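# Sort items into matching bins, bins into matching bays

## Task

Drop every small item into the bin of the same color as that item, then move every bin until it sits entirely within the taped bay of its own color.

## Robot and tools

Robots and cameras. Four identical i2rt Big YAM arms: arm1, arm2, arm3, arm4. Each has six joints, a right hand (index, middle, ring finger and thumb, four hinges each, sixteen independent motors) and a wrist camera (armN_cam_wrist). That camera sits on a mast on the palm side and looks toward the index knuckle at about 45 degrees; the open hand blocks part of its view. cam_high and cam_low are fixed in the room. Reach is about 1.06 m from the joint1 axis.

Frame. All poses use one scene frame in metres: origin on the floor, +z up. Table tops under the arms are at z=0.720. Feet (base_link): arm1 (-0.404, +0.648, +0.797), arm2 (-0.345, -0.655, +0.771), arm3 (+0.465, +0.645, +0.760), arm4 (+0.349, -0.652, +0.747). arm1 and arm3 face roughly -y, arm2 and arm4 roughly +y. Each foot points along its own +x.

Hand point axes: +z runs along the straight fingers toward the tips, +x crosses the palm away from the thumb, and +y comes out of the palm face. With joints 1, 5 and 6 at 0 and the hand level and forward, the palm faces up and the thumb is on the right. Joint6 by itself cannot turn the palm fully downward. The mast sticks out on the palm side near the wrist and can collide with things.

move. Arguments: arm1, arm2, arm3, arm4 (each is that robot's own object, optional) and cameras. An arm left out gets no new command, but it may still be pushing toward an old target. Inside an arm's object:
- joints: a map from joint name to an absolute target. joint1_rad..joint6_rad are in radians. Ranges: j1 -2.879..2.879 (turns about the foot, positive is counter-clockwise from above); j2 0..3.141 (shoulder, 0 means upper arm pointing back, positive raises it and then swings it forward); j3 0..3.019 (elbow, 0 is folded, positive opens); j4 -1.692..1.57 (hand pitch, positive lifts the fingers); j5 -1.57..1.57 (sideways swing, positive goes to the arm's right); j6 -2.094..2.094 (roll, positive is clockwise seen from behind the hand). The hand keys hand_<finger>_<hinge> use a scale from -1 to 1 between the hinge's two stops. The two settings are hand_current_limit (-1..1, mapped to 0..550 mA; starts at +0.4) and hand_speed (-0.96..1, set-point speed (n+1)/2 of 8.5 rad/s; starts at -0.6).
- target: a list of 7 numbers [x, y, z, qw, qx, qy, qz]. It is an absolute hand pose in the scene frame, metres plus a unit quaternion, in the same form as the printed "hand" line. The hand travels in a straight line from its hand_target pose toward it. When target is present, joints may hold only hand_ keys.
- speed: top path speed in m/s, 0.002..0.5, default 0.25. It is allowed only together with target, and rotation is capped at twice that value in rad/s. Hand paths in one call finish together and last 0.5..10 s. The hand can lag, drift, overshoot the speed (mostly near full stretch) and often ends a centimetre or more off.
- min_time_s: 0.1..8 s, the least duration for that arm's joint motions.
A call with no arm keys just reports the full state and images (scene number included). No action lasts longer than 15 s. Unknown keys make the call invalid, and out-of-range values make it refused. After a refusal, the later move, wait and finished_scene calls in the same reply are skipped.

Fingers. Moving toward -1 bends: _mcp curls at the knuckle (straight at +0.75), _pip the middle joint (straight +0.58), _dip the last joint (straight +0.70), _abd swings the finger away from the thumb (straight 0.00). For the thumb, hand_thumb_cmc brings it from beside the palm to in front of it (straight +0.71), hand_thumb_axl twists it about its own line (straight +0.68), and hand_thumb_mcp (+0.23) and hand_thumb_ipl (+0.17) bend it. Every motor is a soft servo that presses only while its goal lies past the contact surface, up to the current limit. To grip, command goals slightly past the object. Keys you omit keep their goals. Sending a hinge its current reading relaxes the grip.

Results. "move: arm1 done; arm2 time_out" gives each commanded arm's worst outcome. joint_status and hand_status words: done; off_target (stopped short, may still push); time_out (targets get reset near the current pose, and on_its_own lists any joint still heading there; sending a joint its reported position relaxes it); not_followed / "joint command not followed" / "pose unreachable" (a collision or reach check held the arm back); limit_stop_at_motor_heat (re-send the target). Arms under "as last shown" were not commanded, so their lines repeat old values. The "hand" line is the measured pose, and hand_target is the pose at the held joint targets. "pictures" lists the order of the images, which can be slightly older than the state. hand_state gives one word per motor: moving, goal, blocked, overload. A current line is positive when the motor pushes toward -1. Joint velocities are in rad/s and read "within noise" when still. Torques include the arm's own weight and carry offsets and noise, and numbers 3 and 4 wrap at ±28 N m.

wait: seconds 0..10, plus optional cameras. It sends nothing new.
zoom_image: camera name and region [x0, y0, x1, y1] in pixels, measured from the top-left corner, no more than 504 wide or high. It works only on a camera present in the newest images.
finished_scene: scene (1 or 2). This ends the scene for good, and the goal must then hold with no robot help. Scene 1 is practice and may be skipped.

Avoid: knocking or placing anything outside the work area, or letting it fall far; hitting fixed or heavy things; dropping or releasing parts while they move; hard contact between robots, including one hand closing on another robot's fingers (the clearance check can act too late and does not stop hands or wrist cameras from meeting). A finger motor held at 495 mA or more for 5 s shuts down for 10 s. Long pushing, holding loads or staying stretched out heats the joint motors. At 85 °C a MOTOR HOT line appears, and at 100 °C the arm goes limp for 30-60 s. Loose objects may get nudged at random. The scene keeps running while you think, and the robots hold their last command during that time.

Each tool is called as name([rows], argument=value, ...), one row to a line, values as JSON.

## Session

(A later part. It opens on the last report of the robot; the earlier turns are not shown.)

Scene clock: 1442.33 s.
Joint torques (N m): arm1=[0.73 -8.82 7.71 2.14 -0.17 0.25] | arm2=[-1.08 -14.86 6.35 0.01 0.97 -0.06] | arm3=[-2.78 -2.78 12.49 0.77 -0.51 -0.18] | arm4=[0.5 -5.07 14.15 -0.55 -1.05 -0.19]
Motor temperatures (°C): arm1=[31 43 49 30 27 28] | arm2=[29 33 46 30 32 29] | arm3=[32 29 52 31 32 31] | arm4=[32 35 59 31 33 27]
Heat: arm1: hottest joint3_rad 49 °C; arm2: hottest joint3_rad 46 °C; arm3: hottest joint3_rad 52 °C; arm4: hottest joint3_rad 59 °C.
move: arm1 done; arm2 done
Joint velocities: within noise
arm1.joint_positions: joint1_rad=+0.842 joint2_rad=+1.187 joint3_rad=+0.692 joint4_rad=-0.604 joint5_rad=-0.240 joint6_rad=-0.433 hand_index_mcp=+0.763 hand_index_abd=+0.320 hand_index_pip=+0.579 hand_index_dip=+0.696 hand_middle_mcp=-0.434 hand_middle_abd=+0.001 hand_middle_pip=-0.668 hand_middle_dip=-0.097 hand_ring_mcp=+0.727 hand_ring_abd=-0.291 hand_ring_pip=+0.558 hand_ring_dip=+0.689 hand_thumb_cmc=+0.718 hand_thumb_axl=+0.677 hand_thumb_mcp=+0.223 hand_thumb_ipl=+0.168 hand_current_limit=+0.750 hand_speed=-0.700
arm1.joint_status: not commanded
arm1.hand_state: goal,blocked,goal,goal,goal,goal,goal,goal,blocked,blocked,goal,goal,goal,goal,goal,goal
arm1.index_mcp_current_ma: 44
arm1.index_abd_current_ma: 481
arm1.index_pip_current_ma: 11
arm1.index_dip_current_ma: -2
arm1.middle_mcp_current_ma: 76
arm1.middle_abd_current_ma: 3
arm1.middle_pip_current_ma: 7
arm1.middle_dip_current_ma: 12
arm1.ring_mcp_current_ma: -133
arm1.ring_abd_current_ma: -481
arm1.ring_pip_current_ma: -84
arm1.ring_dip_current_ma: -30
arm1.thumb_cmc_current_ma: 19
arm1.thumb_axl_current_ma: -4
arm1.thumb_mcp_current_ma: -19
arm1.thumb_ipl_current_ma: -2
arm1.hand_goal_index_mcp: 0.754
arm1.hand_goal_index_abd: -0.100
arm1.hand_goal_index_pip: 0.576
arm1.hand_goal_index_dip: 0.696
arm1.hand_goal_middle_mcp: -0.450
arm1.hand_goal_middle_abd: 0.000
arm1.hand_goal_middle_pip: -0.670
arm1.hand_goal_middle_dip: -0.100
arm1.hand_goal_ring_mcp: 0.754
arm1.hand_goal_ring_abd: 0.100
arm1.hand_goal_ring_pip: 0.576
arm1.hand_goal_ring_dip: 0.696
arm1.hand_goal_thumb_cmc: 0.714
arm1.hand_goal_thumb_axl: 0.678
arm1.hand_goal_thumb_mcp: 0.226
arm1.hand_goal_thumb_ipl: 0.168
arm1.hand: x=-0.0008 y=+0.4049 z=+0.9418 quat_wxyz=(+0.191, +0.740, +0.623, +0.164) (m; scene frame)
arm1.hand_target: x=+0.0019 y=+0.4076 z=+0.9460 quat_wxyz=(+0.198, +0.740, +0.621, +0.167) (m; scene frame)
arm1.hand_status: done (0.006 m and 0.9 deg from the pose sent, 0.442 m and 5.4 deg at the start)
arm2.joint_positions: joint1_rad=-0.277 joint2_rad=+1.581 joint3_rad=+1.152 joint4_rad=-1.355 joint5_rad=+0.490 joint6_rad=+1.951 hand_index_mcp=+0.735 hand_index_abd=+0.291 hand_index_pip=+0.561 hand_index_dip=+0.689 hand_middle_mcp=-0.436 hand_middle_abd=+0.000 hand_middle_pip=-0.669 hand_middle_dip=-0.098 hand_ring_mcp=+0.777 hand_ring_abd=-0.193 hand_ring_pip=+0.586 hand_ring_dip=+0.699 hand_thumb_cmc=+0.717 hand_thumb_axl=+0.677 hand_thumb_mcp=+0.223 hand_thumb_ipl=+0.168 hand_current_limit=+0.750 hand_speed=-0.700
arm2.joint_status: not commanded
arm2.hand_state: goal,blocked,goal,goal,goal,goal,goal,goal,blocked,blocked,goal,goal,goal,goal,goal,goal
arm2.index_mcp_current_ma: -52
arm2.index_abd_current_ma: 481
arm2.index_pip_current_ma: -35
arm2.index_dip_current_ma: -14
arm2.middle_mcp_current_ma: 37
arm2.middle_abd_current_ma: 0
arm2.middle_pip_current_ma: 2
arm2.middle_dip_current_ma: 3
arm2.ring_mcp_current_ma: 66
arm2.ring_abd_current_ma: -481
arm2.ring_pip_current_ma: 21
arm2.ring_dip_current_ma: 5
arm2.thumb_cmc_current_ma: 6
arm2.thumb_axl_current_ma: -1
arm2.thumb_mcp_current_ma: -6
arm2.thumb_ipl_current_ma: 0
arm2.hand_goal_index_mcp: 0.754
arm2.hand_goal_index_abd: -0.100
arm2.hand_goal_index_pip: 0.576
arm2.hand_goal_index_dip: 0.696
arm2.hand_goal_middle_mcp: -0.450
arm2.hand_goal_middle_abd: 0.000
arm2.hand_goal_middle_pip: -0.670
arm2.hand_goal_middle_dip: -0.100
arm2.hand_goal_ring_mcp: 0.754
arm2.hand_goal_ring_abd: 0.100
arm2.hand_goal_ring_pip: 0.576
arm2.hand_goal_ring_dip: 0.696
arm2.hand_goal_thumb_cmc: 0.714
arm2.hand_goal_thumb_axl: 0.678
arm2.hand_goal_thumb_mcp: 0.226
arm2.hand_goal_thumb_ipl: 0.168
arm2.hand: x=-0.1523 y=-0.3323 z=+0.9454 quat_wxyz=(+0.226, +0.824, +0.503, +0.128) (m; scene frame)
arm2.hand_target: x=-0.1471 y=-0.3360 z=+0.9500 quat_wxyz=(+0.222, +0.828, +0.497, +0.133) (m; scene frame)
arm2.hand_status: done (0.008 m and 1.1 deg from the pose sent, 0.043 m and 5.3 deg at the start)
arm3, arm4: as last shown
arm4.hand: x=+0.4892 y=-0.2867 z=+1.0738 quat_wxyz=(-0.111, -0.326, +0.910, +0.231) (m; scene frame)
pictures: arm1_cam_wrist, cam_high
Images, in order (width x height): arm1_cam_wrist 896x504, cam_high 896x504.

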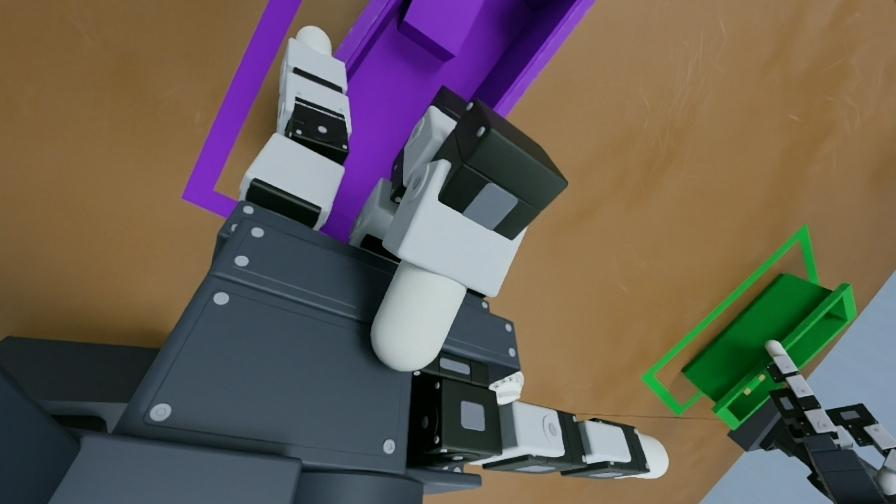

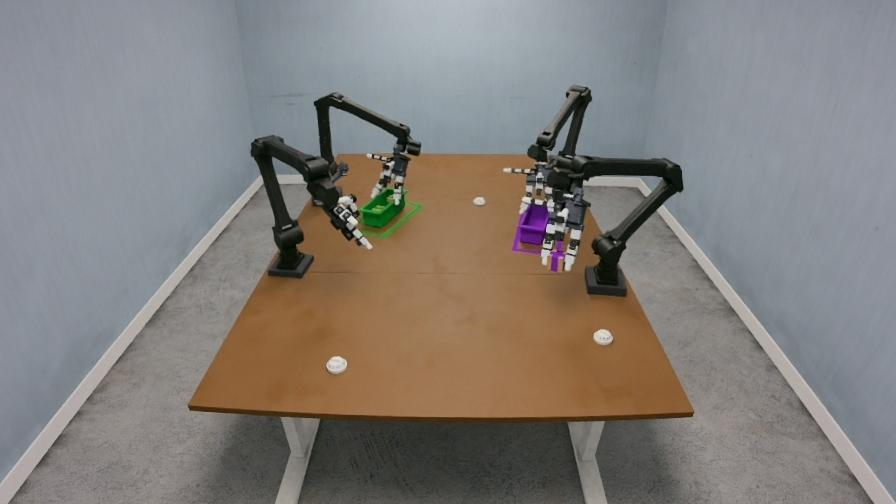

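move(arm1={"target": [0.048, 0.435, 0.946, 0.1938, 0.7235, 0.6400, 0.1715], "speed": 0.08}, arm2={"joints": {"hand_index_abd": 0.5, "hand_ring_abd": -0.5, "hand_current_limit": 0.4, "hand_speed": -0.6}}, cameras=[])

move(arm2={"target": [-0.152, -0.335, 1.09, 0.2219, 0.8280, 0.4974, 0.1333], "speed": 0.2}, cameras=["cam_high", "arm1_cam_wrist"])

zoom_image(camera="cam_high", region=[340, 170, 440, 250])

zoom_image(camera="cam_high", region=[480, 180, 600, 280])

Scene clock: 1484.33 s.
Joint torques (N m): arm1=[0.79 -5.95 10.58 2.09 -0.18 0.23] | arm2=[-1.2 -14.33 6.43 0.03 0.91 -0.06] | arm3=[-2.67 -2.73 12.44 0.79 -0.5 -0.16] | arm4=[0.62 -5.01 14.17 -0.55 -1.05 -0.2]
Motor temperatures (°C): arm1=[31 39 47 31 27 28] | arm2=[29 33 46 30 33 29] | arm3=[32 29 52 31 32 31] | arm4=[32 35 63 31 34 27]
Heat: arm1: hottest joint3_rad 47 °C; arm2: hottest joint3_rad 46 °C; arm3: hottest joint3_rad 52 °C; arm4: hottest joint3_rad 63 °C.
move: arm1 off_target; arm2 done
Joint velocities: within noise
arm1.joint_positions: joint1_rad=+0.966 joint2_rad=+1.216 joint3_rad=+0.712 joint4_rad=-0.574 joint5_rad=-0.203 joint6_rad=-0.366 hand_index_mcp=+0.771 hand_index_abd=+0.320 hand_index_pip=+0.583 hand_index_dip=+0.696 hand_middle_mcp=-0.434 hand_middle_abd=+0.001 hand_middle_pip=-0.668 hand_middle_dip=-0.097 hand_ring_mcp=+0.726 hand_ring_abd=-0.290 hand_ring_pip=+0.558 hand_ring_dip=+0.689 hand_thumb_cmc=+0.718 hand_thumb_axl=+0.677 hand_thumb_mcp=+0.223 hand_thumb_ipl=+0.168 hand_current_limit=+0.750 hand_speed=-0.700
arm1.joint_status: not commanded
arm1.hand_state: goal,blocked,goal,goal,goal,goal,goal,goal,blocked,blocked,goal,goal,goal,goal,goal,goal
arm1.index_mcp_current_ma: 85
arm1.index_abd_current_ma: 481
arm1.index_pip_current_ma: 31
arm1.index_dip_current_ma: 1
arm1.middle_mcp_current_ma: 76
arm1.middle_abd_current_ma: 3
arm1.middle_pip_current_ma: 7
arm1.middle_dip_current_ma: 12
arm1.ring_mcp_current_ma: -140
arm1.ring_abd_current_ma: -481
arm1.ring_pip_current_ma: -84
arm1.ring_dip_current_ma: -30
arm1.thumb_cmc_current_ma: 19
arm1.thumb_axl_current_ma: -4
arm1.thumb_mcp_current_ma: -19
arm1.thumb_ipl_current_ma: -2
arm1.hand_goal_index_mcp: 0.754
arm1.hand_goal_index_abd: -0.100
arm1.hand_goal_index_pip: 0.576
arm1.hand_goal_index_dip: 0.696
arm1.hand_goal_middle_mcp: -0.450
arm1.hand_goal_middle_abd: 0.000
arm1.hand_goal_middle_pip: -0.670
arm1.hand_goal_middle_dip: -0.100
arm1.hand_goal_ring_mcp: 0.754
arm1.hand_goal_ring_abd: 0.100
arm1.hand_goal_ring_pip: 0.576
arm1.hand_goal_ring_dip: 0.696
arm1.hand_goal_thumb_cmc: 0.714
arm1.hand_goal_thumb_axl: 0.678
arm1.hand_goal_thumb_mcp: 0.226
arm1.hand_goal_thumb_ipl: 0.168
arm1.hand: x=+0.0331 y=+0.4383 z=+0.9422 quat_wxyz=(+0.190, +0.724, +0.641, +0.169) (m; scene frame)
arm1.hand_target: x=+0.0474 y=+0.4353 z=+0.9461 quat_wxyz=(+0.194, +0.723, +0.640, +0.172) (m; scene frame)
arm1.hand_status: off_target (0.016 m and 0.5 deg from the pose sent, 0.057 m and 2.9 deg at the start)
arm2.joint_positions: joint1_rad=-0.280 joint2_rad=+1.579 joint3_rad=+1.152 joint4_rad=-1.355 joint5_rad=+0.491 joint6_rad=+1.951 hand_index_mcp=+0.755 hand_index_abd=+0.493 hand_index_pip=+0.574 hand_index_dip=+0.694 hand_middle_mcp=-0.436 hand_middle_abd=+0.000 hand_middle_pip=-0.669 hand_middle_dip=-0.098 hand_ring_mcp=+0.764 hand_ring_abd=-0.494 hand_ring_pip=+0.581 hand_ring_dip=+0.699 hand_thumb_cmc=+0.718 hand_thumb_axl=+0.677 hand_thumb_mcp=+0.223 hand_thumb_ipl=+0.168 hand_current_limit=+0.400 hand_speed=-0.600
arm2.joint_status: all done
arm2.hand_state: goal,goal,goal,goal,goal,goal,goal,goal,goal,goal,goal,goal,goal,goal,goal,goal
arm2.index_mcp_current_ma: 2
arm2.index_abd_current_ma: -11
arm2.index_pip_current_ma: -2
arm2.index_dip_current_ma: -4
arm2.middle_mcp_current_ma: 37
arm2.middle_abd_current_ma: 0
arm2.middle_pip_current_ma: 2
arm2.middle_dip_current_ma: 3
arm2.ring_mcp_current_ma: 25
arm2.ring_abd_current_ma: 10
arm2.ring_pip_current_ma: 8
arm2.ring_dip_current_ma: 5
arm2.thumb_cmc_current_ma: 6
arm2.thumb_axl_current_ma: -1
arm2.thumb_mcp_current_ma: -6
arm2.thumb_ipl_current_ma: 0
arm2.hand_goal_index_mcp: 0.754
arm2.hand_goal_index_abd: 0.500
arm2.hand_goal_index_pip: 0.576
arm2.hand_goal_index_dip: 0.696
arm2.hand_goal_middle_mcp: -0.450
arm2.hand_goal_middle_abd: 0.000
arm2.hand_goal_middle_pip: -0.670
arm2.hand_goal_middle_dip: -0.100
arm2.hand_goal_ring_mcp: 0.754
arm2.hand_goal_ring_abd: -0.500
arm2.hand_goal_ring_pip: 0.576
arm2.hand_goal_ring_dip: 0.696
arm2.hand_goal_thumb_cmc: 0.714
arm2.hand_goal_thumb_axl: 0.678
arm2.hand_goal_thumb_mcp: 0.226
arm2.hand_goal_thumb_ipl: 0.168
arm2.hand: x=-0.1512 y=-0.3330 z=+0.9462 quat_wxyz=(+0.226, +0.825, +0.502, +0.129) (m; scene frame)
arm2.hand_target: x=-0.1470 y=-0.3361 z=+0.9499 quat_wxyz=(+0.222, +0.828, +0.497, +0.133) (m; scene frame)
arm2.hand_status: not commanded
arm3, arm4: as last shown
pictures: none
No camera images: "cameras" was empty.

Scene clock: 1485.73 s.
Joint torques (N m): arm1=[0.85 -5.95 10.58 2.1 -0.18 0.23] | arm2=[0.32 -12.4 10.24 -0.61 0.93 -0.04] | arm3=[-2.67 -2.73 12.42 0.7 -0.51 -0.17] | arm4=[0.56 -4.95 14.17 -0.59 -1.05 -0.2]
Motor temperatures (°C): arm1=[31 39 47 31 27 28] | arm2=[29 33 46 30 33 29] | arm3=[32 29 52 31 32 31] | arm4=[32 34 63 31 34 27]
Heat: arm1: hottest joint3_rad 47 °C; arm2: hottest joint3_rad 46 °C; arm3: hottest joint3_rad 52 °C; arm4: hottest joint3_rad 63 °C.
move: arm2 off_target
Joint velocities: within noise
arm1, arm3, arm4: as last shown
arm2.joint_positions: joint1_rad=-0.280 joint2_rad=+1.471 joint3_rad=+1.379 joint4_rad=-1.684 joint5_rad=+0.495 joint6_rad=+1.951 hand_index_mcp=+0.756 hand_index_abd=+0.494 hand_index_pip=+0.575 hand_index_dip=+0.694 hand_middle_mcp=-0.436 hand_middle_abd=+0.000 hand_middle_pip=-0.669 hand_middle_dip=-0.098 hand_ring_mcp=+0.764 hand_ring_abd=-0.494 hand_ring_pip=+0.580 hand_ring_dip=+0.699 hand_thumb_cmc=+0.718 hand_thumb_axl=+0.677 hand_thumb_mcp=+0.223 hand_thumb_ipl=+0.168 hand_current_limit=+0.400 hand_speed=-0.600
arm2.joint_status: not commanded
arm2.hand_state: goal,goal,goal,goal,goal,goal,goal,goal,goal,goal,goal,goal,goal,goal,goal,goal
arm2.index_mcp_current_ma: 3
arm2.index_abd_current_ma: -11
arm2.index_pip_current_ma: -2
arm2.index_dip_current_ma: -4
arm2.middle_mcp_current_ma: 37
arm2.middle_abd_current_ma: 0
arm2.middle_pip_current_ma: 2
arm2.middle_dip_current_ma: 3
arm2.ring_mcp_current_ma: 24
arm2.ring_abd_current_ma: 10
arm2.ring_pip_current_ma: 8
arm2.ring_dip_current_ma: 5
arm2.thumb_cmc_current_ma: 6
arm2.thumb_axl_current_ma: -1
arm2.thumb_mcp_current_ma: -6
arm2.thumb_ipl_current_ma: 0
arm2.hand_goal_index_mcp: 0.754
arm2.hand_goal_index_abd: 0.500
arm2.hand_goal_index_pip: 0.576
arm2.hand_goal_index_dip: 0.696
arm2.hand_goal_middle_mcp: -0.450
arm2.hand_goal_middle_abd: 0.000
arm2.hand_goal_middle_pip: -0.670
arm2.hand_goal_middle_dip: -0.100
arm2.hand_goal_ring_mcp: 0.754
arm2.hand_goal_ring_abd: -0.500
arm2.hand_goal_ring_pip: 0.576
arm2.hand_goal_ring_dip: 0.696
arm2.hand_goal_thumb_cmc: 0.714
arm2.hand_goal_thumb_axl: 0.678
arm2.hand_goal_thumb_mcp: 0.226
arm2.hand_goal_thumb_ipl: 0.168
arm2.hand: x=-0.1519 y=-0.3417 z=+1.0746 quat_wxyz=(+0.225, +0.825, +0.501, +0.132) (m; scene frame)
arm2.hand_target: x=-0.1518 y=-0.3357 z=+1.0893 quat_wxyz=(+0.213, +0.827, +0.500, +0.144) (m; scene frame)
arm2.hand_status: off_target (0.017 m and 0.7 deg from the pose sent, 0.144 m and 0.9 deg at the start; a joint's target at an end of its range on 20 of 42 steps)
pictures: arm1_cam_wrist, cam_high
Images, in order (width x height): arm1_cam_wrist 896x504, cam_high 896x504.

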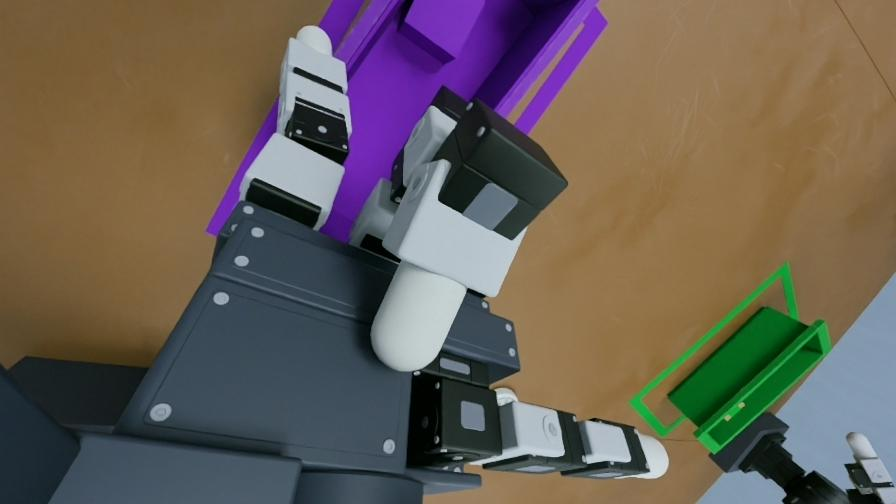

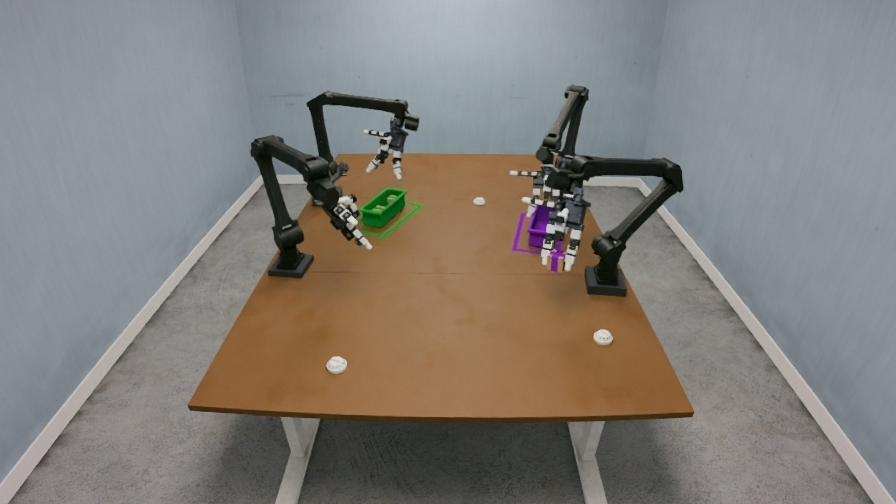

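Scaled by 5.040 from the camera's 896x504 image, which has a finer 1280x720 frame.

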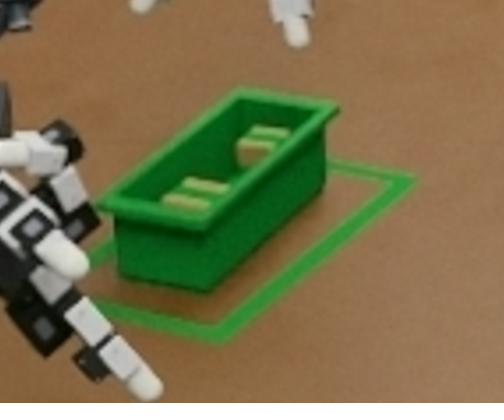

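Scaled by 4.200 from the camera's 896x504 image, which has a finer 1280x720 frame.

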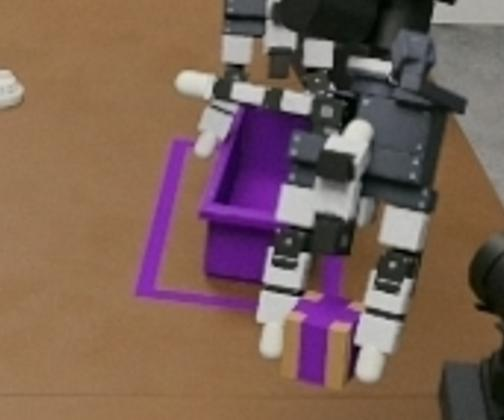

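move(arm1={"target": [0.070, 0.422, 0.946, 0.1938, 0.7235, 0.6400, 0.1715], "speed": 0.08}, arm4={"target": [0.45, -0.40, 1.06, -0.0885, -0.3303, 0.9077, 0.2432], "speed": 0.25}, arm2={"target": [-0.30, -0.36, 1.08, 0.0, 0.2588, 0.9659, 0.0], "speed": 0.25}, cameras=["cam_high", "arm1_cam_wrist"])

zoom_image(camera="cam_high", region=[480, 180, 600, 280])

Scene clock: 1507.97 s.
Joint torques (N m): arm1=[0.62 -6.95 10.67 2.22 -0.19 0.23] | arm2=[0.26 -5.19 7.62 0.25 0.06 -0.06] | arm3=[-2.96 -2.73 12.33 0.76 -0.49 -0.19] | arm4=[0.5 -2.2 8.08 -0.62 -0.92 -0.19]
Motor temperatures (°C): arm1=[31 38 50 31 27 28] | arm2=[29 33 48 30 33 29] | arm3=[32 29 52 31 32 31] | arm4=[32 34 63 31 34 27]
Heat: arm1: hottest joint3_rad 50 °C; arm2: hottest joint3_rad 48 °C; arm3: hottest joint3_rad 52 °C; arm4: hottest joint3_rad 63 °C.
move: arm1 off_target; arm2 off_target; arm4 done
Joint velocities: within noise
arm1.joint_positions: joint1_rad=+0.968 joint2_rad=+1.285 joint3_rad=+0.773 joint4_rad=-0.570 joint5_rad=-0.203 joint6_rad=-0.366 hand_index_mcp=+0.769 hand_index_abd=+0.320 hand_index_pip=+0.583 hand_index_dip=+0.696 hand_middle_mcp=-0.434 hand_middle_abd=+0.001 hand_middle_pip=-0.668 hand_middle_dip=-0.097 hand_ring_mcp=+0.728 hand_ring_abd=-0.290 hand_ring_pip=+0.558 hand_ring_dip=+0.689 hand_thumb_cmc=+0.718 hand_thumb_axl=+0.677 hand_thumb_mcp=+0.223 hand_thumb_ipl=+0.168 hand_current_limit=+0.750 hand_speed=-0.700
arm1.joint_status: not commanded
arm1.hand_state: goal,blocked,goal,goal,goal,goal,goal,goal,blocked,blocked,goal,goal,goal,goal,goal,goal
arm1.index_mcp_current_ma: 71
arm1.index_abd_current_ma: 481
arm1.index_pip_current_ma: 31
arm1.index_dip_current_ma: 1
arm1.middle_mcp_current_ma: 76
arm1.middle_abd_current_ma: 3
arm1.middle_pip_current_ma: 7
arm1.middle_dip_current_ma: 12
arm1.ring_mcp_current_ma: -130
arm1.ring_abd_current_ma: -481
arm1.ring_pip_current_ma: -84
arm1.ring_dip_current_ma: -30
arm1.thumb_cmc_current_ma: 19
arm1.thumb_axl_current_ma: -4
arm1.thumb_mcp_current_ma: -19
arm1.thumb_ipl_current_ma: -2
arm1.hand_goal_index_mcp: 0.754
arm1.hand_goal_index_abd: -0.100
arm1.hand_goal_index_pip: 0.576
arm1.hand_goal_index_dip: 0.696
arm1.hand_goal_middle_mcp: -0.450
arm1.hand_goal_middle_abd: 0.000
arm1.hand_goal_middle_pip: -0.670
arm1.hand_goal_middle_dip: -0.100
arm1.hand_goal_ring_mcp: 0.754
arm1.hand_goal_ring_abd: 0.100
arm1.hand_goal_ring_pip: 0.576
arm1.hand_goal_ring_dip: 0.696
arm1.hand_goal_thumb_cmc: 0.714
arm1.hand_goal_thumb_axl: 0.678
arm1.hand_goal_thumb_mcp: 0.226
arm1.hand_goal_thumb_ipl: 0.168
arm1.hand: x=+0.0541 y=+0.4269 z=+0.9419 quat_wxyz=(+0.188, +0.724, +0.642, +0.169) (m; scene frame)
arm1.hand_target: x=+0.0692 y=+0.4224 z=+0.9460 quat_wxyz=(+0.194, +0.723, +0.640, +0.171) (m; scene frame)
arm1.hand_status: off_target (0.017 m and 0.8 deg from the pose sent, 0.041 m and 0.5 deg at the start)
arm2.joint_positions: joint1_rad=-0.052 joint2_rad=+0.923 joint3_rad=+1.116 joint4_rad=-1.685 joint5_rad=+0.018 joint6_rad=+0.623 hand_index_mcp=+0.756 hand_index_abd=+0.494 hand_index_pip=+0.575 hand_index_dip=+0.694 hand_middle_mcp=-0.436 hand_middle_abd=+0.000 hand_middle_pip=-0.669 hand_middle_dip=-0.098 hand_ring_mcp=+0.756 hand_ring_abd=-0.494 hand_ring_pip=+0.579 hand_ring_dip=+0.699 hand_thumb_cmc=+0.718 hand_thumb_axl=+0.677 hand_thumb_mcp=+0.223 hand_thumb_ipl=+0.168 hand_current_limit=+0.400 hand_speed=-0.600
arm2.joint_status: not commanded
arm2.hand_state: goal,goal,goal,goal,goal,goal,goal,goal,goal,goal,goal,goal,goal,goal,goal,goal
arm2.index_mcp_current_ma: 3
arm2.index_abd_current_ma: -11
arm2.index_pip_current_ma: -2
arm2.index_dip_current_ma: -4
arm2.middle_mcp_current_ma: 37
arm2.middle_abd_current_ma: 0
arm2.middle_pip_current_ma: 2
arm2.middle_dip_current_ma: 3
arm2.ring_mcp_current_ma: 4
arm2.ring_abd_current_ma: 9
arm2.ring_pip_current_ma: 4
arm2.ring_dip_current_ma: 5
arm2.thumb_cmc_current_ma: 6
arm2.thumb_axl_current_ma: -1
arm2.thumb_mcp_current_ma: -6
arm2.thumb_ipl_current_ma: 0
arm2.hand_goal_index_mcp: 0.754
arm2.hand_goal_index_abd: 0.500
arm2.hand_goal_index_pip: 0.576
arm2.hand_goal_index_dip: 0.696
arm2.hand_goal_middle_mcp: -0.450
arm2.hand_goal_middle_abd: 0.000
arm2.hand_goal_middle_pip: -0.670
arm2.hand_goal_middle_dip: -0.100
arm2.hand_goal_ring_mcp: 0.754
arm2.hand_goal_ring_abd: -0.500
arm2.hand_goal_ring_pip: 0.576
arm2.hand_goal_ring_dip: 0.696
arm2.hand_goal_thumb_cmc: 0.714
arm2.hand_goal_thumb_axl: 0.678
arm2.hand_goal_thumb_mcp: 0.226
arm2.hand_goal_thumb_ipl: 0.168
arm2.hand: x=-0.2982 y=-0.3557 z=+1.0794 quat_wxyz=(-0.006, +0.268, +0.962, +0.045) (m; scene frame)
arm2.hand_target: x=-0.2999 y=-0.3595 z=+1.0792 quat_wxyz=(-0.007, +0.262, +0.964, +0.042) (m; scene frame)
arm2.hand_status: off_target (0.005 m and 5.3 deg from the pose sent, 0.149 m and 91.5 deg at the start; a joint's target at an end of its range on 57 of 126 steps)
arm3: as last shown
arm4.joint_positions: joint1_rad=-0.920 joint2_rad=+0.910 joint3_rad=+0.971 joint4_rad=-1.693 joint5_rad=-0.525 joint6_rad=-1.737 hand_index_mcp=+0.756 hand_index_abd=+0.494 hand_index_pip=+0.574 hand_index_dip=+0.693 hand_middle_mcp=-0.437 hand_middle_abd=+0.001 hand_middle_pip=-0.668 hand_middle_dip=-0.098 hand_ring_mcp=+0.756 hand_ring_abd=-0.495 hand_ring_pip=+0.574 hand_ring_dip=+0.693 hand_thumb_cmc=+0.717 hand_thumb_axl=+0.677 hand_thumb_mcp=+0.223 hand_thumb_ipl=+0.168 hand_current_limit=+0.750 hand_speed=-0.600
arm4.joint_status: not commanded
arm4.hand_state: goal,goal,goal,goal,goal,goal,goal,goal,goal,goal,goal,goal,goal,goal,goal,goal
arm4.index_mcp_current_ma: 0
arm4.index_abd_current_ma: -1
arm4.index_pip_current_ma: 0
arm4.index_dip_current_ma: 0
arm4.middle_mcp_current_ma: 4
arm4.middle_abd_current_ma: 0
arm4.middle_pip_current_ma: 0
arm4.middle_dip_current_ma: 0
arm4.ring_mcp_current_ma: 0
arm4.ring_abd_current_ma: 0
arm4.ring_pip_current_ma: 0
arm4.ring_dip_current_ma: 0
arm4.thumb_cmc_current_ma: 0
arm4.thumb_axl_current_ma: 0
arm4.thumb_mcp_current_ma: 0
arm4.thumb_ipl_current_ma: 0
arm4.hand_goal_index_mcp: 0.754
arm4.hand_goal_index_abd: 0.500
arm4.hand_goal_index_pip: 0.576
arm4.hand_goal_index_dip: 0.696
arm4.hand_goal_middle_mcp: -0.450
arm4.hand_goal_middle_abd: 0.000
arm4.hand_goal_middle_pip: -0.670
arm4.hand_goal_middle_dip: -0.100
arm4.hand_goal_ring_mcp: 0.754
arm4.hand_goal_ring_abd: -0.500
arm4.hand_goal_ring_pip: 0.576
arm4.hand_goal_ring_dip: 0.696
arm4.hand_goal_thumb_cmc: 0.714
arm4.hand_goal_thumb_axl: 0.678
arm4.hand_goal_thumb_mcp: 0.226
arm4.hand_goal_thumb_ipl: 0.168
arm4.hand: x=+0.4515 y=-0.3953 z=+1.0600 quat_wxyz=(-0.079, -0.333, +0.907, +0.246) (m; scene frame)
arm4.hand_target: x=+0.4500 y=-0.3992 z=+1.0594 quat_wxyz=(-0.081, -0.329, +0.908, +0.246) (m; scene frame)
arm4.hand_status: done (0.005 m and 1.2 deg from the pose sent, 0.121 m and 3.0 deg at the start; a joint's target at an end of its range on 35 of 126 steps)
pictures: arm1_cam_wrist, cam_high
Images, in order (width x height): arm1_cam_wrist 896x504, cam_high 896x504.

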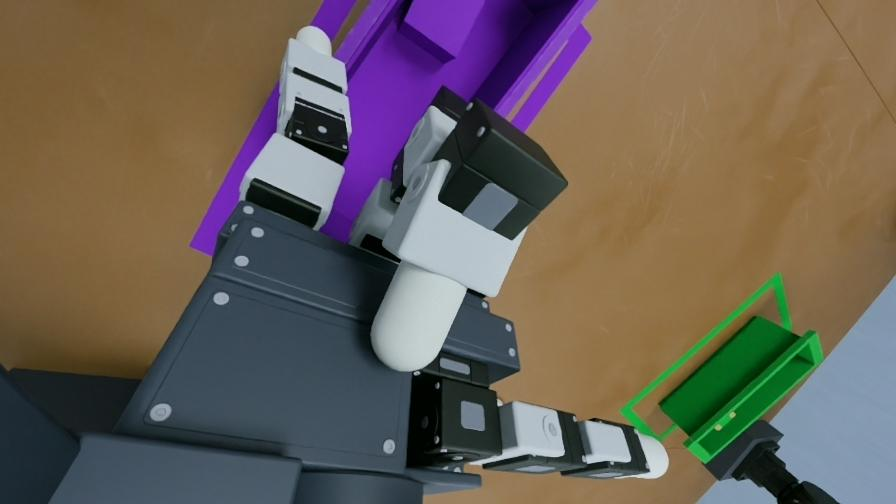

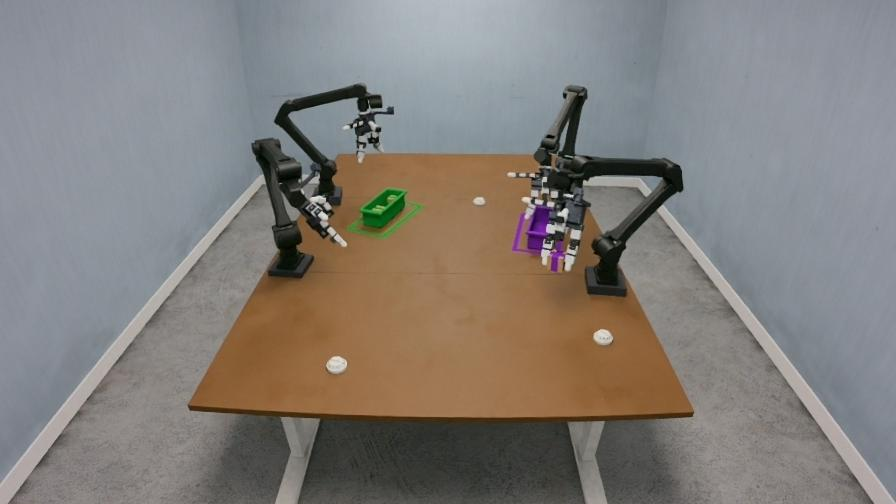

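Scaled by 4.200 from the camera's 896x504 image, which has a finer 1280x720 frame.

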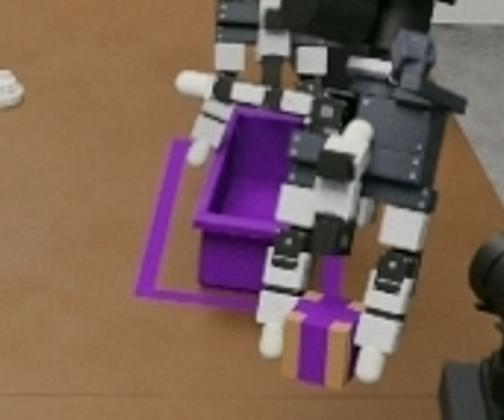

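move(arm1={"joints": {"hand_index_abd": 0.5, "hand_ring_abd": -0.5, "hand_speed": -0.6, "hand_current_limit": 0.4}}, cameras=[])

move(arm1={"target": [0.05, 0.425, 1.09, 0.1938, 0.7235, 0.6400, 0.1715], "speed": 0.25}, arm3={"target": [0.45, 0.36, 1.12, 0.2576, 0.9615, -0.0925, -0.0248], "speed": 0.3}, cameras=["arm1_cam_wrist"])

move(arm1={"target": [-0.36, 0.24, 1.10, 0.1938, 0.7235, 0.6400, 0.1715], "speed": 0.35}, cameras=["cam_high", "arm1_cam_wrist"])

zoom_image(camera="cam_high", region=[480, 180, 600, 280])

Scene clock: 1529.30 s.
Joint torques (N m): arm1=[0.56 -8.41 10.51 2.06 -0.28 0.19] | arm2=[-0.15 -4.78 7.68 0.23 0.06 -0.08] | arm3=[-2.78 -2.84 12.26 0.73 -0.47 -0.18] | arm4=[0.44 -2.14 8.06 -0.66 -0.91 -0.19]
Motor temperatures (°C): arm1=[31 38 52 31 27 28] | arm2=[29 32 47 30 32 29] | arm3=[32 29 52 31 32 31] | arm4=[32 34 57 31 34 27]
Heat: arm1: hottest joint3_rad 52 °C; arm2: hottest joint3_rad 47 °C; arm3: hottest joint3_rad 52 °C; arm4: hottest joint3_rad 57 °C.
move: arm1 done
Joint velocities: within noise
arm1.joint_positions: joint1_rad=+0.968 joint2_rad=+1.302 joint3_rad=+0.774 joint4_rad=-0.567 joint5_rad=-0.201 joint6_rad=-0.363 hand_index_mcp=+0.762 hand_index_abd=+0.492 hand_index_pip=+0.581 hand_index_dip=+0.696 hand_middle_mcp=-0.434 hand_middle_abd=+0.001 hand_middle_pip=-0.668 hand_middle_dip=-0.097 hand_ring_mcp=+0.750 hand_ring_abd=-0.500 hand_ring_pip=+0.574 hand_ring_dip=+0.693 hand_thumb_cmc=+0.718 hand_thumb_axl=+0.677 hand_thumb_mcp=+0.223 hand_thumb_ipl=+0.168 hand_current_limit=+0.400 hand_speed=-0.600
arm1.joint_status: all done
arm1.hand_state: goal,goal,goal,goal,goal,goal,goal,goal,goal,goal,goal,goal,goal,goal,goal,goal
arm1.index_mcp_current_ma: 39
arm1.index_abd_current_ma: -32
arm1.index_pip_current_ma: 23
arm1.index_dip_current_ma: 1
arm1.middle_mcp_current_ma: 76
arm1.middle_abd_current_ma: 3
arm1.middle_pip_current_ma: 7
arm1.middle_dip_current_ma: 12
arm1.ring_mcp_current_ma: -18
arm1.ring_abd_current_ma: 0
arm1.ring_pip_current_ma: -8
arm1.ring_dip_current_ma: -13
arm1.thumb_cmc_current_ma: 19
arm1.thumb_axl_current_ma: -4
arm1.thumb_mcp_current_ma: -19
arm1.thumb_ipl_current_ma: -2
arm1.hand_goal_index_mcp: 0.754
arm1.hand_goal_index_abd: 0.500
arm1.hand_goal_index_pip: 0.576
arm1.hand_goal_index_dip: 0.696
arm1.hand_goal_middle_mcp: -0.450
arm1.hand_goal_middle_abd: 0.000
arm1.hand_goal_middle_pip: -0.670
arm1.hand_goal_middle_dip: -0.100
arm1.hand_goal_ring_mcp: 0.754
arm1.hand_goal_ring_abd: -0.500
arm1.hand_goal_ring_pip: 0.576
arm1.hand_goal_ring_dip: 0.696
arm1.hand_goal_thumb_cmc: 0.714
arm1.hand_goal_thumb_axl: 0.678
arm1.hand_goal_thumb_mcp: 0.226
arm1.hand_goal_thumb_ipl: 0.168
arm1.hand: x=+0.0550 y=+0.4258 z=+0.9351 quat_wxyz=(+0.182, +0.727, +0.641, +0.166) (m; scene frame)
arm1.hand_target: x=+0.0693 y=+0.4225 z=+0.9462 quat_wxyz=(+0.194, +0.723, +0.640, +0.172) (m; scene frame)
arm1.hand_status: not commanded
arm2, arm3, arm4: as last shown
arm2.joint_positions: joint1_rad=-0.052 joint2_rad=+0.923 joint3_rad=+1.116 joint4_rad=-1.685 joint5_rad=+0.018 joint6_rad=+0.622 hand_index_mcp=+0.756 hand_index_abd=+0.494 hand_index_pip=+0.575 hand_index_dip=+0.694 hand_middle_mcp=-0.436 hand_middle_abd=+0.000 hand_middle_pip=-0.669 hand_middle_dip=-0.098 hand_ring_mcp=+0.756 hand_ring_abd=-0.494 hand_ring_pip=+0.579 hand_ring_dip=+0.699 hand_thumb_cmc=+0.718 hand_thumb_axl=+0.677 hand_thumb_mcp=+0.223 hand_thumb_ipl=+0.168 hand_current_limit=+0.400 hand_speed=-0.600
arm2.hand: x=-0.2982 y=-0.3556 z=+1.0794 quat_wxyz=(-0.006, +0.268, +0.962, +0.045) (m; scene frame)
pictures: none
No camera images: "cameras" was empty.

Scene clock: 1532.37 s.
Joint torques (N m): arm1=[-1.38 -10.17 13.2 1.06 -0.46 -0.02] | arm2=[-0.32 -4.37 7.68 0.08 0.06 -0.07] | arm3=[-2.78 0.15 13.63 0.87 0.43 0.02] | arm4=[0.5 -2.26 8.06 -0.68 -0.93 -0.18]
Motor temperatures (°C): arm1=[31 38 53 31 27 28] | arm2=[29 32 47 30 32 29] | arm3=[32 29 52 31 32 31] | arm4=[32 34 57 31 34 27]
Heat: arm1: hottest joint3_rad 53 °C; arm2: hottest joint3_rad 47 °C; arm3: hottest joint3_rad 52 °C; arm4: hottest joint3_rad 57 °C.
move: arm1 off_target; arm3 off_target
Joint velocities: within noise
arm1.joint_positions: joint1_rad=+0.968 joint2_rad=+1.154 joint3_rad=+0.998 joint4_rad=-0.977 joint5_rad=-0.205 joint6_rad=-0.363 hand_index_mcp=+0.762 hand_index_abd=+0.492 hand_index_pip=+0.581 hand_index_dip=+0.696 hand_middle_mcp=-0.434 hand_middle_abd=+0.001 hand_middle_pip=-0.668 hand_middle_dip=-0.097 hand_ring_mcp=+0.755 hand_ring_abd=-0.500 hand_ring_pip=+0.574 hand_ring_dip=+0.693 hand_thumb_cmc=+0.718 hand_thumb_axl=+0.677 hand_thumb_mcp=+0.223 hand_thumb_ipl=+0.168 hand_current_limit=+0.400 hand_speed=-0.600
arm1.joint_status: not commanded
arm1.hand_state: goal,goal,goal,goal,goal,goal,goal,goal,goal,goal,goal,goal,goal,goal,goal,goal
arm1.index_mcp_current_ma: 37
arm1.index_abd_current_ma: -32
arm1.index_pip_current_ma: 23
arm1.index_dip_current_ma: 1
arm1.middle_mcp_current_ma: 76
arm1.middle_abd_current_ma: 3
arm1.middle_pip_current_ma: 7
arm1.middle_dip_current_ma: 12
arm1.ring_mcp_current_ma: 3
arm1.ring_abd_current_ma: 0
arm1.ring_pip_current_ma: -8
arm1.ring_dip_current_ma: -13
arm1.thumb_cmc_current_ma: 19
arm1.thumb_axl_current_ma: -4
arm1.thumb_mcp_current_ma: -19
arm1.thumb_ipl_current_ma: -2
arm1.hand_goal_index_mcp: 0.754
arm1.hand_goal_index_abd: 0.500
arm1.hand_goal_index_pip: 0.576
arm1.hand_goal_index_dip: 0.696
arm1.hand_goal_middle_mcp: -0.450
arm1.hand_goal_middle_abd: 0.000
arm1.hand_goal_middle_pip: -0.670
arm1.hand_goal_middle_dip: -0.100
arm1.hand_goal_ring_mcp: 0.754
arm1.hand_goal_ring_abd: -0.500
arm1.hand_goal_ring_pip: 0.576
arm1.hand_goal_ring_dip: 0.696
arm1.hand_goal_thumb_cmc: 0.714
arm1.hand_goal_thumb_axl: 0.678
arm1.hand_goal_thumb_mcp: 0.226
arm1.hand_goal_thumb_ipl: 0.168
arm1.hand: x=+0.0435 y=+0.4336 z=+1.0521 quat_wxyz=(+0.164, +0.731, +0.642, +0.162) (m; scene frame)
arm1.hand_target: x=+0.0487 y=+0.4259 z=+1.0898 quat_wxyz=(+0.194, +0.723, +0.640, +0.171) (m; scene frame)
arm1.hand_status: off_target (0.039 m and 3.7 deg from the pose sent, 0.155 m and 1.5 deg at the start)
arm2, arm4: as last shown
arm3.joint_positions: joint1_rad=+0.417 joint2_rad=+0.590 joint3_rad=+0.896 joint4_rad=-1.443 joint5_rad=+0.221 joint6_rad=+0.399 hand_index_mcp=+0.753 hand_index_abd=-0.044 hand_index_pip=+0.575 hand_index_dip=+0.696 hand_middle_mcp=-0.436 hand_middle_abd=+0.000 hand_middle_pip=-0.668 hand_middle_dip=-0.098 hand_ring_mcp=+0.762 hand_ring_abd=+0.043 hand_ring_pip=+0.578 hand_ring_dip=+0.696 hand_thumb_cmc=+0.716 hand_thumb_axl=+0.677 hand_thumb_mcp=+0.224 hand_thumb_ipl=+0.168 hand_current_limit=+0.400 hand_speed=-0.400
arm3.joint_status: not commanded
arm3.hand_state: goal,blocked,goal,goal,goal,goal,goal,goal,goal,blocked,goal,goal,goal,goal,goal,goal
arm3.index_mcp_current_ma: -3
arm3.index_abd_current_ma: 385
arm3.index_pip_current_ma: -6
arm3.index_dip_current_ma: 0
arm3.middle_mcp_current_ma: 75
arm3.middle_abd_current_ma: 2
arm3.middle_pip_current_ma: 9
arm3.middle_dip_current_ma: 11
arm3.ring_mcp_current_ma: 43
arm3.ring_abd_current_ma: -385
arm3.ring_pip_current_ma: 9
arm3.ring_dip_current_ma: 0
arm3.thumb_cmc_current_ma: 9
arm3.thumb_axl_current_ma: -4
arm3.thumb_mcp_current_ma: -13
arm3.thumb_ipl_current_ma: -2
arm3.hand_goal_index_mcp: 0.754
arm3.hand_goal_index_abd: -0.300
arm3.hand_goal_index_pip: 0.576
arm3.hand_goal_index_dip: 0.696
arm3.hand_goal_middle_mcp: -0.450
arm3.hand_goal_middle_abd: 0.000
arm3.hand_goal_middle_pip: -0.670
arm3.hand_goal_middle_dip: -0.100
arm3.hand_goal_ring_mcp: 0.754
arm3.hand_goal_ring_abd: 0.300
arm3.hand_goal_ring_pip: 0.576
arm3.hand_goal_ring_dip: 0.696
arm3.hand_goal_thumb_cmc: 0.714
arm3.hand_goal_thumb_axl: 0.678
arm3.hand_goal_thumb_mcp: 0.226
arm3.hand_goal_thumb_ipl: 0.168
arm3.hand: x=+0.4517 y=+0.3633 z=+1.0930 quat_wxyz=(+0.240, +0.967, -0.083, -0.031) (m; scene frame)
arm3.hand_target: x=+0.4500 y=+0.3608 z=+1.1194 quat_wxyz=(+0.258, +0.961, -0.092, -0.025) (m; scene frame)
arm3.hand_status: off_target (0.027 m and 2.5 deg from the pose sent, 0.206 m and 69.8 deg at the start)
pictures: arm1_cam_wrist
Images, in order (width x height): arm1_cam_wrist 896x504.

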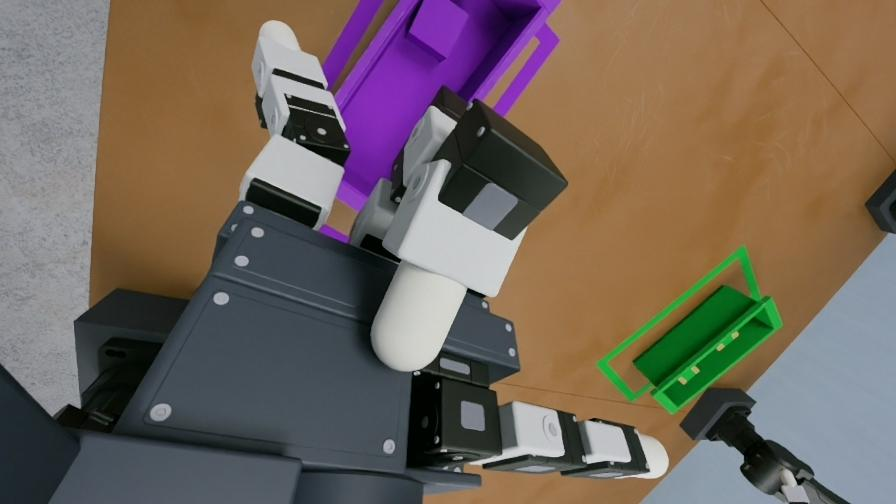

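Scene clock: 1534.90 s.
Joint torques (N m): arm1=[-0.56 -9 11.86 -0.44 -0.66 -0.09] | arm2=[-0.26 -4.48 7.66 0.09 0.09 -0.1] | arm3=[-2.49 0.26 13.64 0.94 0.46 0.03] | arm4=[0.44 -2.08 8.06 -0.62 -0.92 -0.18]
Motor temperatures (°C): arm1=[31 38 53 31 27 28] | arm2=[29 32 47 30 32 29] | arm3=[32 29 53 31 32 31] | arm4=[32 34 56 31 34 27]
Heat: arm1: hottest joint3_rad 53 °C; arm2: hottest joint3_rad 47 °C; arm3: hottest joint3_rad 53 °C; arm4: hottest joint3_rad 56 °C.
move: arm1 off_target
Joint velocities: within noise
arm1.joint_positions: joint1_rad=-0.383 joint2_rad=+1.345 joint3_rad=+1.229 joint4_rad=-1.589 joint5_rad=-0.532 joint6_rad=-1.778 hand_index_mcp=+0.760 hand_index_abd=+0.494 hand_index_pip=+0.581 hand_index_dip=+0.696 hand_middle_mcp=-0.435 hand_middle_abd=+0.001 hand_middle_pip=-0.668 hand_middle_dip=-0.097 hand_ring_mcp=+0.756 hand_ring_abd=-0.500 hand_ring_pip=+0.574 hand_ring_dip=+0.693 hand_thumb_cmc=+0.719 hand_thumb_axl=+0.677 hand_thumb_mcp=+0.223 hand_thumb_ipl=+0.168 hand_current_limit=+0.400 hand_speed=-0.600
arm1.joint_status: not commanded
arm1.hand_state: goal,goal,goal,goal,goal,goal,goal,goal,goal,goal,goal,goal,goal,goal,goal,goal
arm1.index_mcp_current_ma: 30
arm1.index_abd_current_ma: -24
arm1.index_pip_current_ma: 21
arm1.index_dip_current_ma: 1
arm1.middle_mcp_current_ma: 74
arm1.middle_abd_current_ma: 3
arm1.middle_pip_current_ma: 7
arm1.middle_dip_current_ma: 12
arm1.ring_mcp_current_ma: 11
arm1.ring_abd_current_ma: 0
arm1.ring_pip_current_ma: -7
arm1.ring_dip_current_ma: -13
arm1.thumb_cmc_current_ma: 20
arm1.thumb_axl_current_ma: -4
arm1.thumb_mcp_current_ma: -19
arm1.thumb_ipl_current_ma: -2
arm1.hand_goal_index_mcp: 0.754
arm1.hand_goal_index_abd: 0.500
arm1.hand_goal_index_pip: 0.576
arm1.hand_goal_index_dip: 0.696
arm1.hand_goal_middle_mcp: -0.450
arm1.hand_goal_middle_abd: 0.000
arm1.hand_goal_middle_pip: -0.670
arm1.hand_goal_middle_dip: -0.100
arm1.hand_goal_ring_mcp: 0.754
arm1.hand_goal_ring_abd: -0.500
arm1.hand_goal_ring_pip: 0.576
arm1.hand_goal_ring_dip: 0.696
arm1.hand_goal_thumb_cmc: 0.714
arm1.hand_goal_thumb_axl: 0.678
arm1.hand_goal_thumb_mcp: 0.226
arm1.hand_goal_thumb_ipl: 0.168
arm1.hand: x=-0.3572 y=+0.2499 z=+1.0868 quat_wxyz=(+0.188, +0.731, +0.630, +0.183) (m; scene frame)
arm1.hand_target: x=-0.3600 y=+0.2406 z=+1.0998 quat_wxyz=(+0.194, +0.724, +0.640, +0.171) (m; scene frame)
arm1.hand_status: off_target (0.017 m and 2.1 deg from the pose sent, 0.450 m and 3.7 deg at the start)
arm2, arm3, arm4: as last shown
arm3.joint_positions: joint1_rad=+0.417 joint2_rad=+0.590 joint3_rad=+0.896 joint4_rad=-1.443 joint5_rad=+0.221 joint6_rad=+0.400 hand_index_mcp=+0.753 hand_index_abd=-0.044 hand_index_pip=+0.575 hand_index_dip=+0.696 hand_middle_mcp=-0.436 hand_middle_abd=+0.000 hand_middle_pip=-0.668 hand_middle_dip=-0.098 hand_ring_mcp=+0.762 hand_ring_abd=+0.043 hand_ring_pip=+0.578 hand_ring_dip=+0.696 hand_thumb_cmc=+0.716 hand_thumb_axl=+0.677 hand_thumb_mcp=+0.224 hand_thumb_ipl=+0.168 hand_current_limit=+0.400 hand_speed=-0.400
arm3.hand_target: x=+0.4499 y=+0.3608 z=+1.1194 quat_wxyz=(+0.258, +0.961, -0.092, -0.025) (m; scene frame)
pictures: arm1_cam_wrist, cam_high
Images, in order (width x height): arm1_cam_wrist 896x504, cam_high 896x504.

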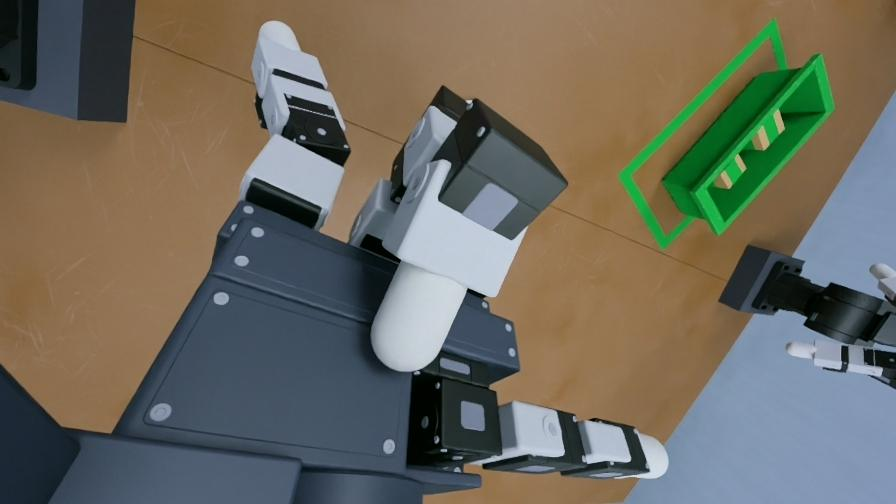

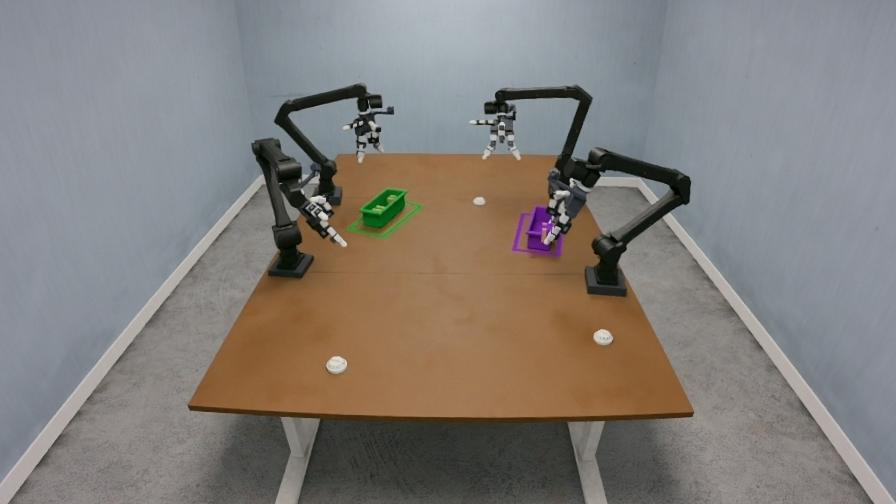

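Scaled by 4.200 from the camera's 896x504 image, which has a finer 1280x720 frame.

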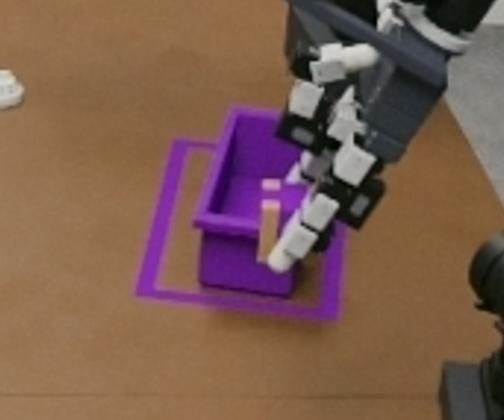

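move(arm3={"target": [-0.078, 0.458, 1.05, 0.2576, 0.9615, -0.0925, -0.0248], "speed": 0.25}, cameras=["cam_high", "arm3_cam_wrist"])

zoom_image(camera="cam_high", region=[480, 180, 600, 280])

zoom_image(camera="cam_high", region=[340, 170, 440, 250])

Scene clock: 1554.20 s.
Joint torques (N m): arm1=[-0.44 -8.94 11.84 -0.46 -0.65 -0.09] | arm2=[0.09 -4.66 7.65 0.23 0.03 -0.09] | arm3=[-2.73 -13.16 13.37 0.08 -0.75 -0.18] | arm4=[0.5 -2.2 8.08 -0.65 -0.92 -0.2]
Motor temperatures (°C): arm1=[31 37 53 30 27 28] | arm2=[29 32 47 30 32 29] | arm3=[32 29 53 31 32 31] | arm4=[32 34 53 31 34 27]
Heat: arm1: hottest joint3_rad 53 °C; arm2: hottest joint3_rad 47 °C; arm3: hottest joint3_rad 53 °C; arm4: hottest joint3_rad 53 °C.
move: arm3 off_target
Joint velocities: within noise
arm1, arm2, arm4: as last shown
arm1.hand: x=-0.3572 y=+0.2500 z=+1.0868 quat_wxyz=(+0.188, +0.730, +0.631, +0.183) (m; scene frame)
arm3.joint_positions: joint1_rad=-1.356 joint2_rad=+1.584 joint3_rad=+1.442 joint4_rad=-1.312 joint5_rad=-0.493 joint6_rad=-1.254 hand_index_mcp=+0.754 hand_index_abd=-0.044 hand_index_pip=+0.575 hand_index_dip=+0.696 hand_middle_mcp=-0.436 hand_middle_abd=+0.000 hand_middle_pip=-0.668 hand_middle_dip=-0.098 hand_ring_mcp=+0.763 hand_ring_abd=+0.043 hand_ring_pip=+0.578 hand_ring_dip=+0.696 hand_thumb_cmc=+0.716 hand_thumb_axl=+0.677 hand_thumb_mcp=+0.224 hand_thumb_ipl=+0.168 hand_current_limit=+0.400 hand_speed=-0.400
arm3.joint_status: not commanded
arm3.hand_state: goal,blocked,goal,goal,goal,goal,goal,goal,goal,blocked,goal,goal,goal,goal,goal,goal
arm3.index_mcp_current_ma: -1
arm3.index_abd_current_ma: 385
arm3.index_pip_current_ma: -6
arm3.index_dip_current_ma: 0
arm3.middle_mcp_current_ma: 75
arm3.middle_abd_current_ma: 2
arm3.middle_pip_current_ma: 9
arm3.middle_dip_current_ma: 11
arm3.ring_mcp_current_ma: 45
arm3.ring_abd_current_ma: -385
arm3.ring_pip_current_ma: 9
arm3.ring_dip_current_ma: 0
arm3.thumb_cmc_current_ma: 9
arm3.thumb_axl_current_ma: -4
arm3.thumb_mcp_current_ma: -13
arm3.thumb_ipl_current_ma: -2
arm3.hand_goal_index_mcp: 0.754
arm3.hand_goal_index_abd: -0.300
arm3.hand_goal_index_pip: 0.576
arm3.hand_goal_index_dip: 0.696
arm3.hand_goal_middle_mcp: -0.450
arm3.hand_goal_middle_abd: 0.000
arm3.hand_goal_middle_pip: -0.670
arm3.hand_goal_middle_dip: -0.100
arm3.hand_goal_ring_mcp: 0.754
arm3.hand_goal_ring_abd: 0.300
arm3.hand_goal_ring_pip: 0.576
arm3.hand_goal_ring_dip: 0.696
arm3.hand_goal_thumb_cmc: 0.714
arm3.hand_goal_thumb_axl: 0.678
arm3.hand_goal_thumb_mcp: 0.226
arm3.hand_goal_thumb_ipl: 0.168
arm3.hand: x=-0.0647 y=+0.4597 z=+1.0301 quat_wxyz=(+0.253, +0.962, -0.102, -0.008) (m; scene frame)
arm3.hand_target: x=-0.0769 y=+0.4584 z=+1.0498 quat_wxyz=(+0.258, +0.961, -0.093, -0.025) (m; scene frame)
arm3.hand_status: off_target (0.024 m and 2.3 deg from the pose sent, 0.540 m and 2.5 deg at the start)
pictures: arm3_cam_wrist, cam_high
Images, in order (width x height): arm3_cam_wrist 896x504, cam_high 896x504.

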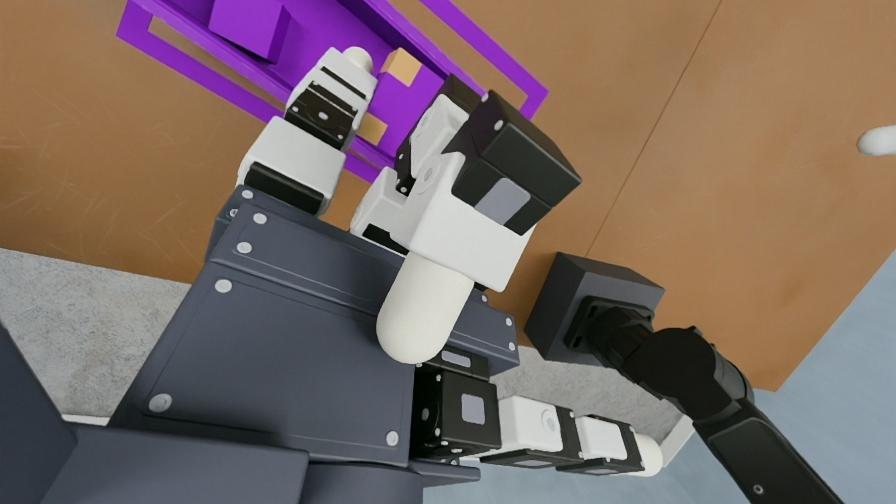

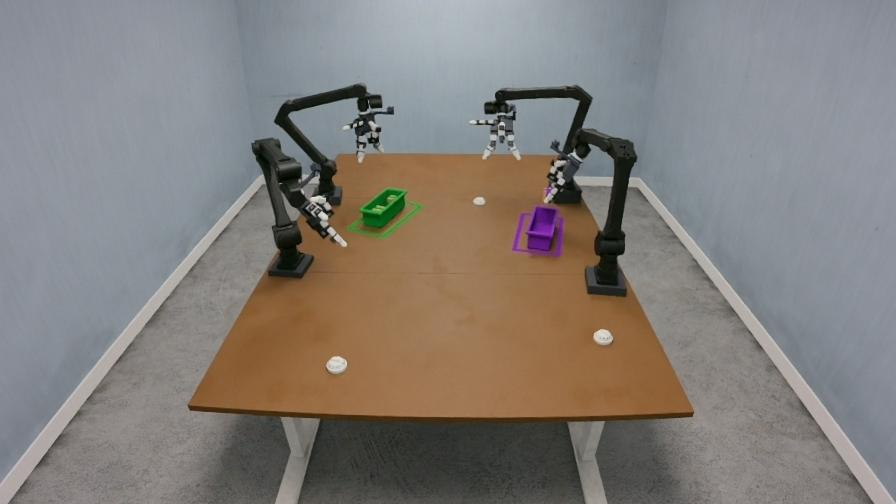

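Scaled by 4.200 from the camera's 896x504 image, which has a finer 1280x720 frame.

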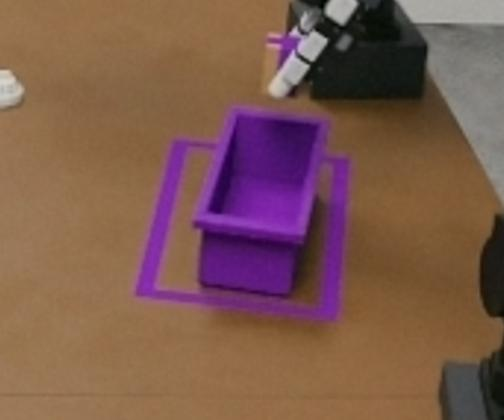

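Scaled by 5.040 from the camera's 896x504 image, which has a finer 1280x720 frame.

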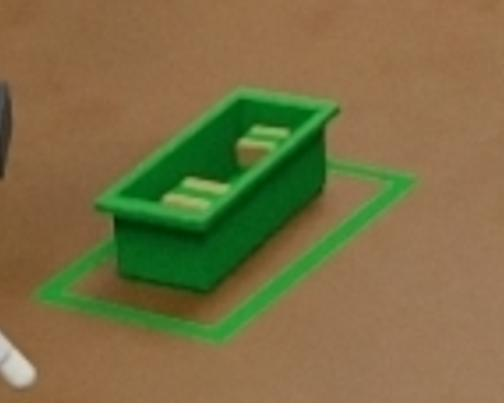

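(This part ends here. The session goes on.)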